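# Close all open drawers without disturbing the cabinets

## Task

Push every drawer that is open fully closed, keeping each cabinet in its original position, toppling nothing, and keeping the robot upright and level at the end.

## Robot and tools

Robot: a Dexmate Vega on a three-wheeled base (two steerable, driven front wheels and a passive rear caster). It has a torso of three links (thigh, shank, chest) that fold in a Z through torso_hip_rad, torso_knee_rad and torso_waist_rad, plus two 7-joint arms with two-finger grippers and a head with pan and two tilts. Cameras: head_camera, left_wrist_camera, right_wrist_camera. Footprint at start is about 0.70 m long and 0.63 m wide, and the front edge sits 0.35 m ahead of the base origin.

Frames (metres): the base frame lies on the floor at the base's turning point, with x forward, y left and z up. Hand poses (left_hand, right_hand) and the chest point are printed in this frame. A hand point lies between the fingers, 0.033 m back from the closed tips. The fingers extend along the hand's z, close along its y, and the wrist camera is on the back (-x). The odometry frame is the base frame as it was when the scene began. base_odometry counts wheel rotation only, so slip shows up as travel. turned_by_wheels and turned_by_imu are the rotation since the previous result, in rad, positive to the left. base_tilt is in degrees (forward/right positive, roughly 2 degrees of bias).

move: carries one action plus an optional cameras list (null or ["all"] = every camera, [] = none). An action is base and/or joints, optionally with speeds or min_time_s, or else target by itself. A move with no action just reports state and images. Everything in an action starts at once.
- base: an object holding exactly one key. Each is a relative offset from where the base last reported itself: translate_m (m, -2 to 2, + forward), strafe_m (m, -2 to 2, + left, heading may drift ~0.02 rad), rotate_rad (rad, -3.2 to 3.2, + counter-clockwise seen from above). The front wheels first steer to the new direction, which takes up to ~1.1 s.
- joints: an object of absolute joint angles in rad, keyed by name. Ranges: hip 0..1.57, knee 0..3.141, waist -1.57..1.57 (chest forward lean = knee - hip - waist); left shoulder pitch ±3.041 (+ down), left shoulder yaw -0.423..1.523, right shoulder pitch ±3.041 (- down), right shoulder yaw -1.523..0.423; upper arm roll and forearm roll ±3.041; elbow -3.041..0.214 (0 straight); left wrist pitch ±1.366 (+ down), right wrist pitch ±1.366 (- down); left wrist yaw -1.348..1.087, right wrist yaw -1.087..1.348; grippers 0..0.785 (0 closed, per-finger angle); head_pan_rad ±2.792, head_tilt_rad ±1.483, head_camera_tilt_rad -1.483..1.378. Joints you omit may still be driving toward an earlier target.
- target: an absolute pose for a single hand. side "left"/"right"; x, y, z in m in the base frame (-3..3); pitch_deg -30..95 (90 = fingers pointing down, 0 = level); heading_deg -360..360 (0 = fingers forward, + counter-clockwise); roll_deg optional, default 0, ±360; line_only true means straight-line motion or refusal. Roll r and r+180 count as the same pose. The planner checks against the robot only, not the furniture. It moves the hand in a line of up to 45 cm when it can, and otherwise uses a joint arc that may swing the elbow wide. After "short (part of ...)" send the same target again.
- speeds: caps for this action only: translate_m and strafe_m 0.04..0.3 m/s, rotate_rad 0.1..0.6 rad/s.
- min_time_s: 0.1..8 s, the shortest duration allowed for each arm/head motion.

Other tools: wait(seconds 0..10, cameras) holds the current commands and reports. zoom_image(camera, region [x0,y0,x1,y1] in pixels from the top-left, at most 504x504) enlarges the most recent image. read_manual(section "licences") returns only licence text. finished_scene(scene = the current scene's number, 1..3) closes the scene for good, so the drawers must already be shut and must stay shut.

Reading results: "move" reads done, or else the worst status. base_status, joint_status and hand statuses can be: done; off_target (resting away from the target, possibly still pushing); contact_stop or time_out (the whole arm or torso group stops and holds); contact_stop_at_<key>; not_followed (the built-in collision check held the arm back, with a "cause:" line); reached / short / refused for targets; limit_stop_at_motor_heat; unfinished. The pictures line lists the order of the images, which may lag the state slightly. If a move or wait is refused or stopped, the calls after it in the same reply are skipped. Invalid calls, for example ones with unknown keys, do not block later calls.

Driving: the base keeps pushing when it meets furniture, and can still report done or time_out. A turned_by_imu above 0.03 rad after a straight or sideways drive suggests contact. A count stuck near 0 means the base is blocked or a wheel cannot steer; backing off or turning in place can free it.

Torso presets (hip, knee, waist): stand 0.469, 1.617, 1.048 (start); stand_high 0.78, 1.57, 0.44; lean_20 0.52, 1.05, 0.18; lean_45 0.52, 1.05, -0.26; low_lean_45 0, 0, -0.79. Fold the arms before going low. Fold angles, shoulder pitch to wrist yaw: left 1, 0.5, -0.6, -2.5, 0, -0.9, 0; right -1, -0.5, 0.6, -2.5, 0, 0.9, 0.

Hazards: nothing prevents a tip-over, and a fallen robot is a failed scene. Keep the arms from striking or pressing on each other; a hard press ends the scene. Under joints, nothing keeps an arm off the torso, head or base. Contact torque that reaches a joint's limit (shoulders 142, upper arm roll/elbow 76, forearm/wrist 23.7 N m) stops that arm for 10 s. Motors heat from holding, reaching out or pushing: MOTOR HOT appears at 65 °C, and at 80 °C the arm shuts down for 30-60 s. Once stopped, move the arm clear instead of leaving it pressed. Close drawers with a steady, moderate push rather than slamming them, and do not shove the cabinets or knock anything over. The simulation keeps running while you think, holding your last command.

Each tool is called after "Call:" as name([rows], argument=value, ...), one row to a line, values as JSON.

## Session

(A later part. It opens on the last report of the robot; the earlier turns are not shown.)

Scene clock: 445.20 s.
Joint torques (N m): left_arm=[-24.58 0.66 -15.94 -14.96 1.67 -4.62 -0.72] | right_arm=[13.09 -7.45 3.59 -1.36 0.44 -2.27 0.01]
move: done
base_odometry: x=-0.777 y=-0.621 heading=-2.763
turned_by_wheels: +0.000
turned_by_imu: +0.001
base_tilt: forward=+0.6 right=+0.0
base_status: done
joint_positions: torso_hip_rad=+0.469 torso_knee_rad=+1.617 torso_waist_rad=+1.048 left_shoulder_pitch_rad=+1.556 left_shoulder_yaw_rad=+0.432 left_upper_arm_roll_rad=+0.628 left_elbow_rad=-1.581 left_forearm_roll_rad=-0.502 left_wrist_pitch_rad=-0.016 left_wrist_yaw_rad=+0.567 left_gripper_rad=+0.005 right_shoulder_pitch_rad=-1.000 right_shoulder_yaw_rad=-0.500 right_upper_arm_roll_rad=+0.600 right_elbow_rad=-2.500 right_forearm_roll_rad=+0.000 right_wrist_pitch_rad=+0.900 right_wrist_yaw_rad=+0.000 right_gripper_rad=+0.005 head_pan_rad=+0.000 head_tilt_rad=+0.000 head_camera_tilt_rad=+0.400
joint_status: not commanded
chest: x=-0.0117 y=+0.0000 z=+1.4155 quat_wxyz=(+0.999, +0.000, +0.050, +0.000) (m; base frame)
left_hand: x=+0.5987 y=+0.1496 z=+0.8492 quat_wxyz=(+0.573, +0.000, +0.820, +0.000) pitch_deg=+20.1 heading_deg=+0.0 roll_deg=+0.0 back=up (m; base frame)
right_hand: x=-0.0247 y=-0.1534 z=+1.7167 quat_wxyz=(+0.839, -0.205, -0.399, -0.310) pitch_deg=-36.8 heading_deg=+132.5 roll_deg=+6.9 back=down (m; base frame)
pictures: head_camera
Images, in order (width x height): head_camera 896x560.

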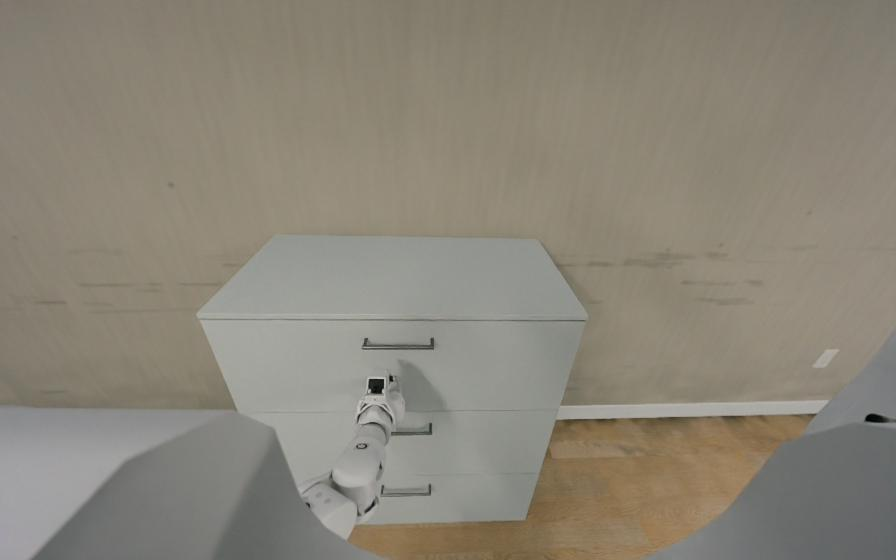

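Call:
move(base={"translate_m": -0.5}, cameras=["head_camera"])

Call:
finished_scene(scene=1)

Scene clock: 459.60 s.
Joint torques (N m): left_arm=[-8.75 0.56 -6.58 -12.91 0.75 -1.87 -0.12] | right_arm=[12.05 -5.37 3.61 -0.93 0.47 -1.77 -0.11]
move: done
base_odometry: x=-0.313 y=-0.436 heading=-2.764
turned_by_wheels: -0.001
turned_by_imu: +0.000
base_tilt: forward=+0.6 right=-0.1
base_status: done
joint_positions: torso_hip_rad=+0.469 torso_knee_rad=+1.617 torso_waist_rad=+1.048 left_shoulder_pitch_rad=+1.555 left_shoulder_yaw_rad=+0.432 left_upper_arm_roll_rad=+0.627 left_elbow_rad=-1.581 left_forearm_roll_rad=-0.502 left_wrist_pitch_rad=-0.016 left_wrist_yaw_rad=+0.567 left_gripper_rad=+0.005 right_shoulder_pitch_rad=-1.000 right_shoulder_yaw_rad=-0.500 right_upper_arm_roll_rad=+0.600 right_elbow_rad=-2.500 right_forearm_roll_rad=+0.000 right_wrist_pitch_rad=+0.900 right_wrist_yaw_rad=+0.000 right_gripper_rad=+0.005 head_pan_rad=+0.000 head_tilt_rad=+0.000 head_camera_tilt_rad=+0.400
joint_status: not commanded
chest: x=-0.0112 y=+0.0000 z=+1.4155 quat_wxyz=(+0.999, +0.000, +0.050, +0.000) (m; base frame)
left_hand: x=+0.5997 y=+0.1499 z=+0.8497 quat_wxyz=(+0.573, +0.000, +0.819, +0.000) pitch_deg=+20.0 heading_deg=+0.0 roll_deg=+0.0 back=up (m; base frame)
right_hand: x=-0.0239 y=-0.1534 z=+1.7167 quat_wxyz=(+0.839, -0.205, -0.398, -0.310) pitch_deg=-36.8 heading_deg=+132.5 roll_deg=+6.9 back=down (m; base frame)
pictures: head_camera
Images, in order (width x height): head_camera 896x560.

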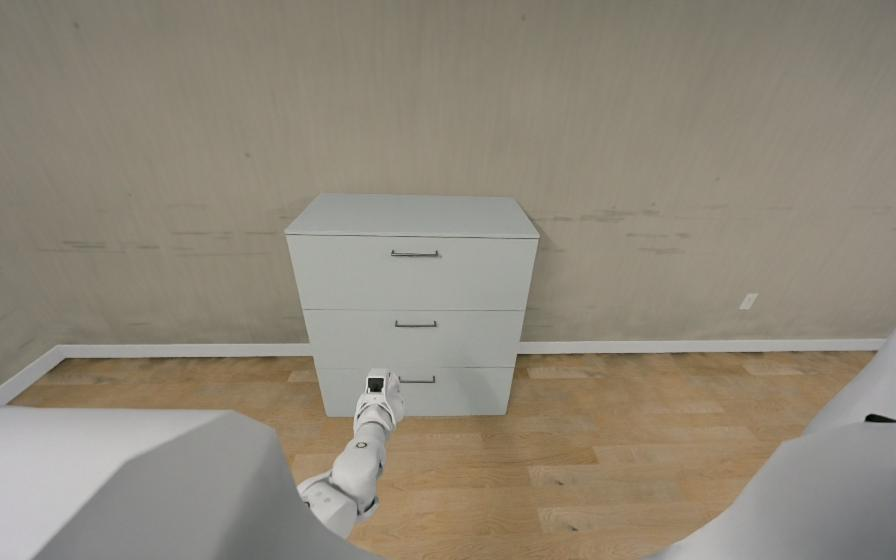

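The scene is finished: the task was done.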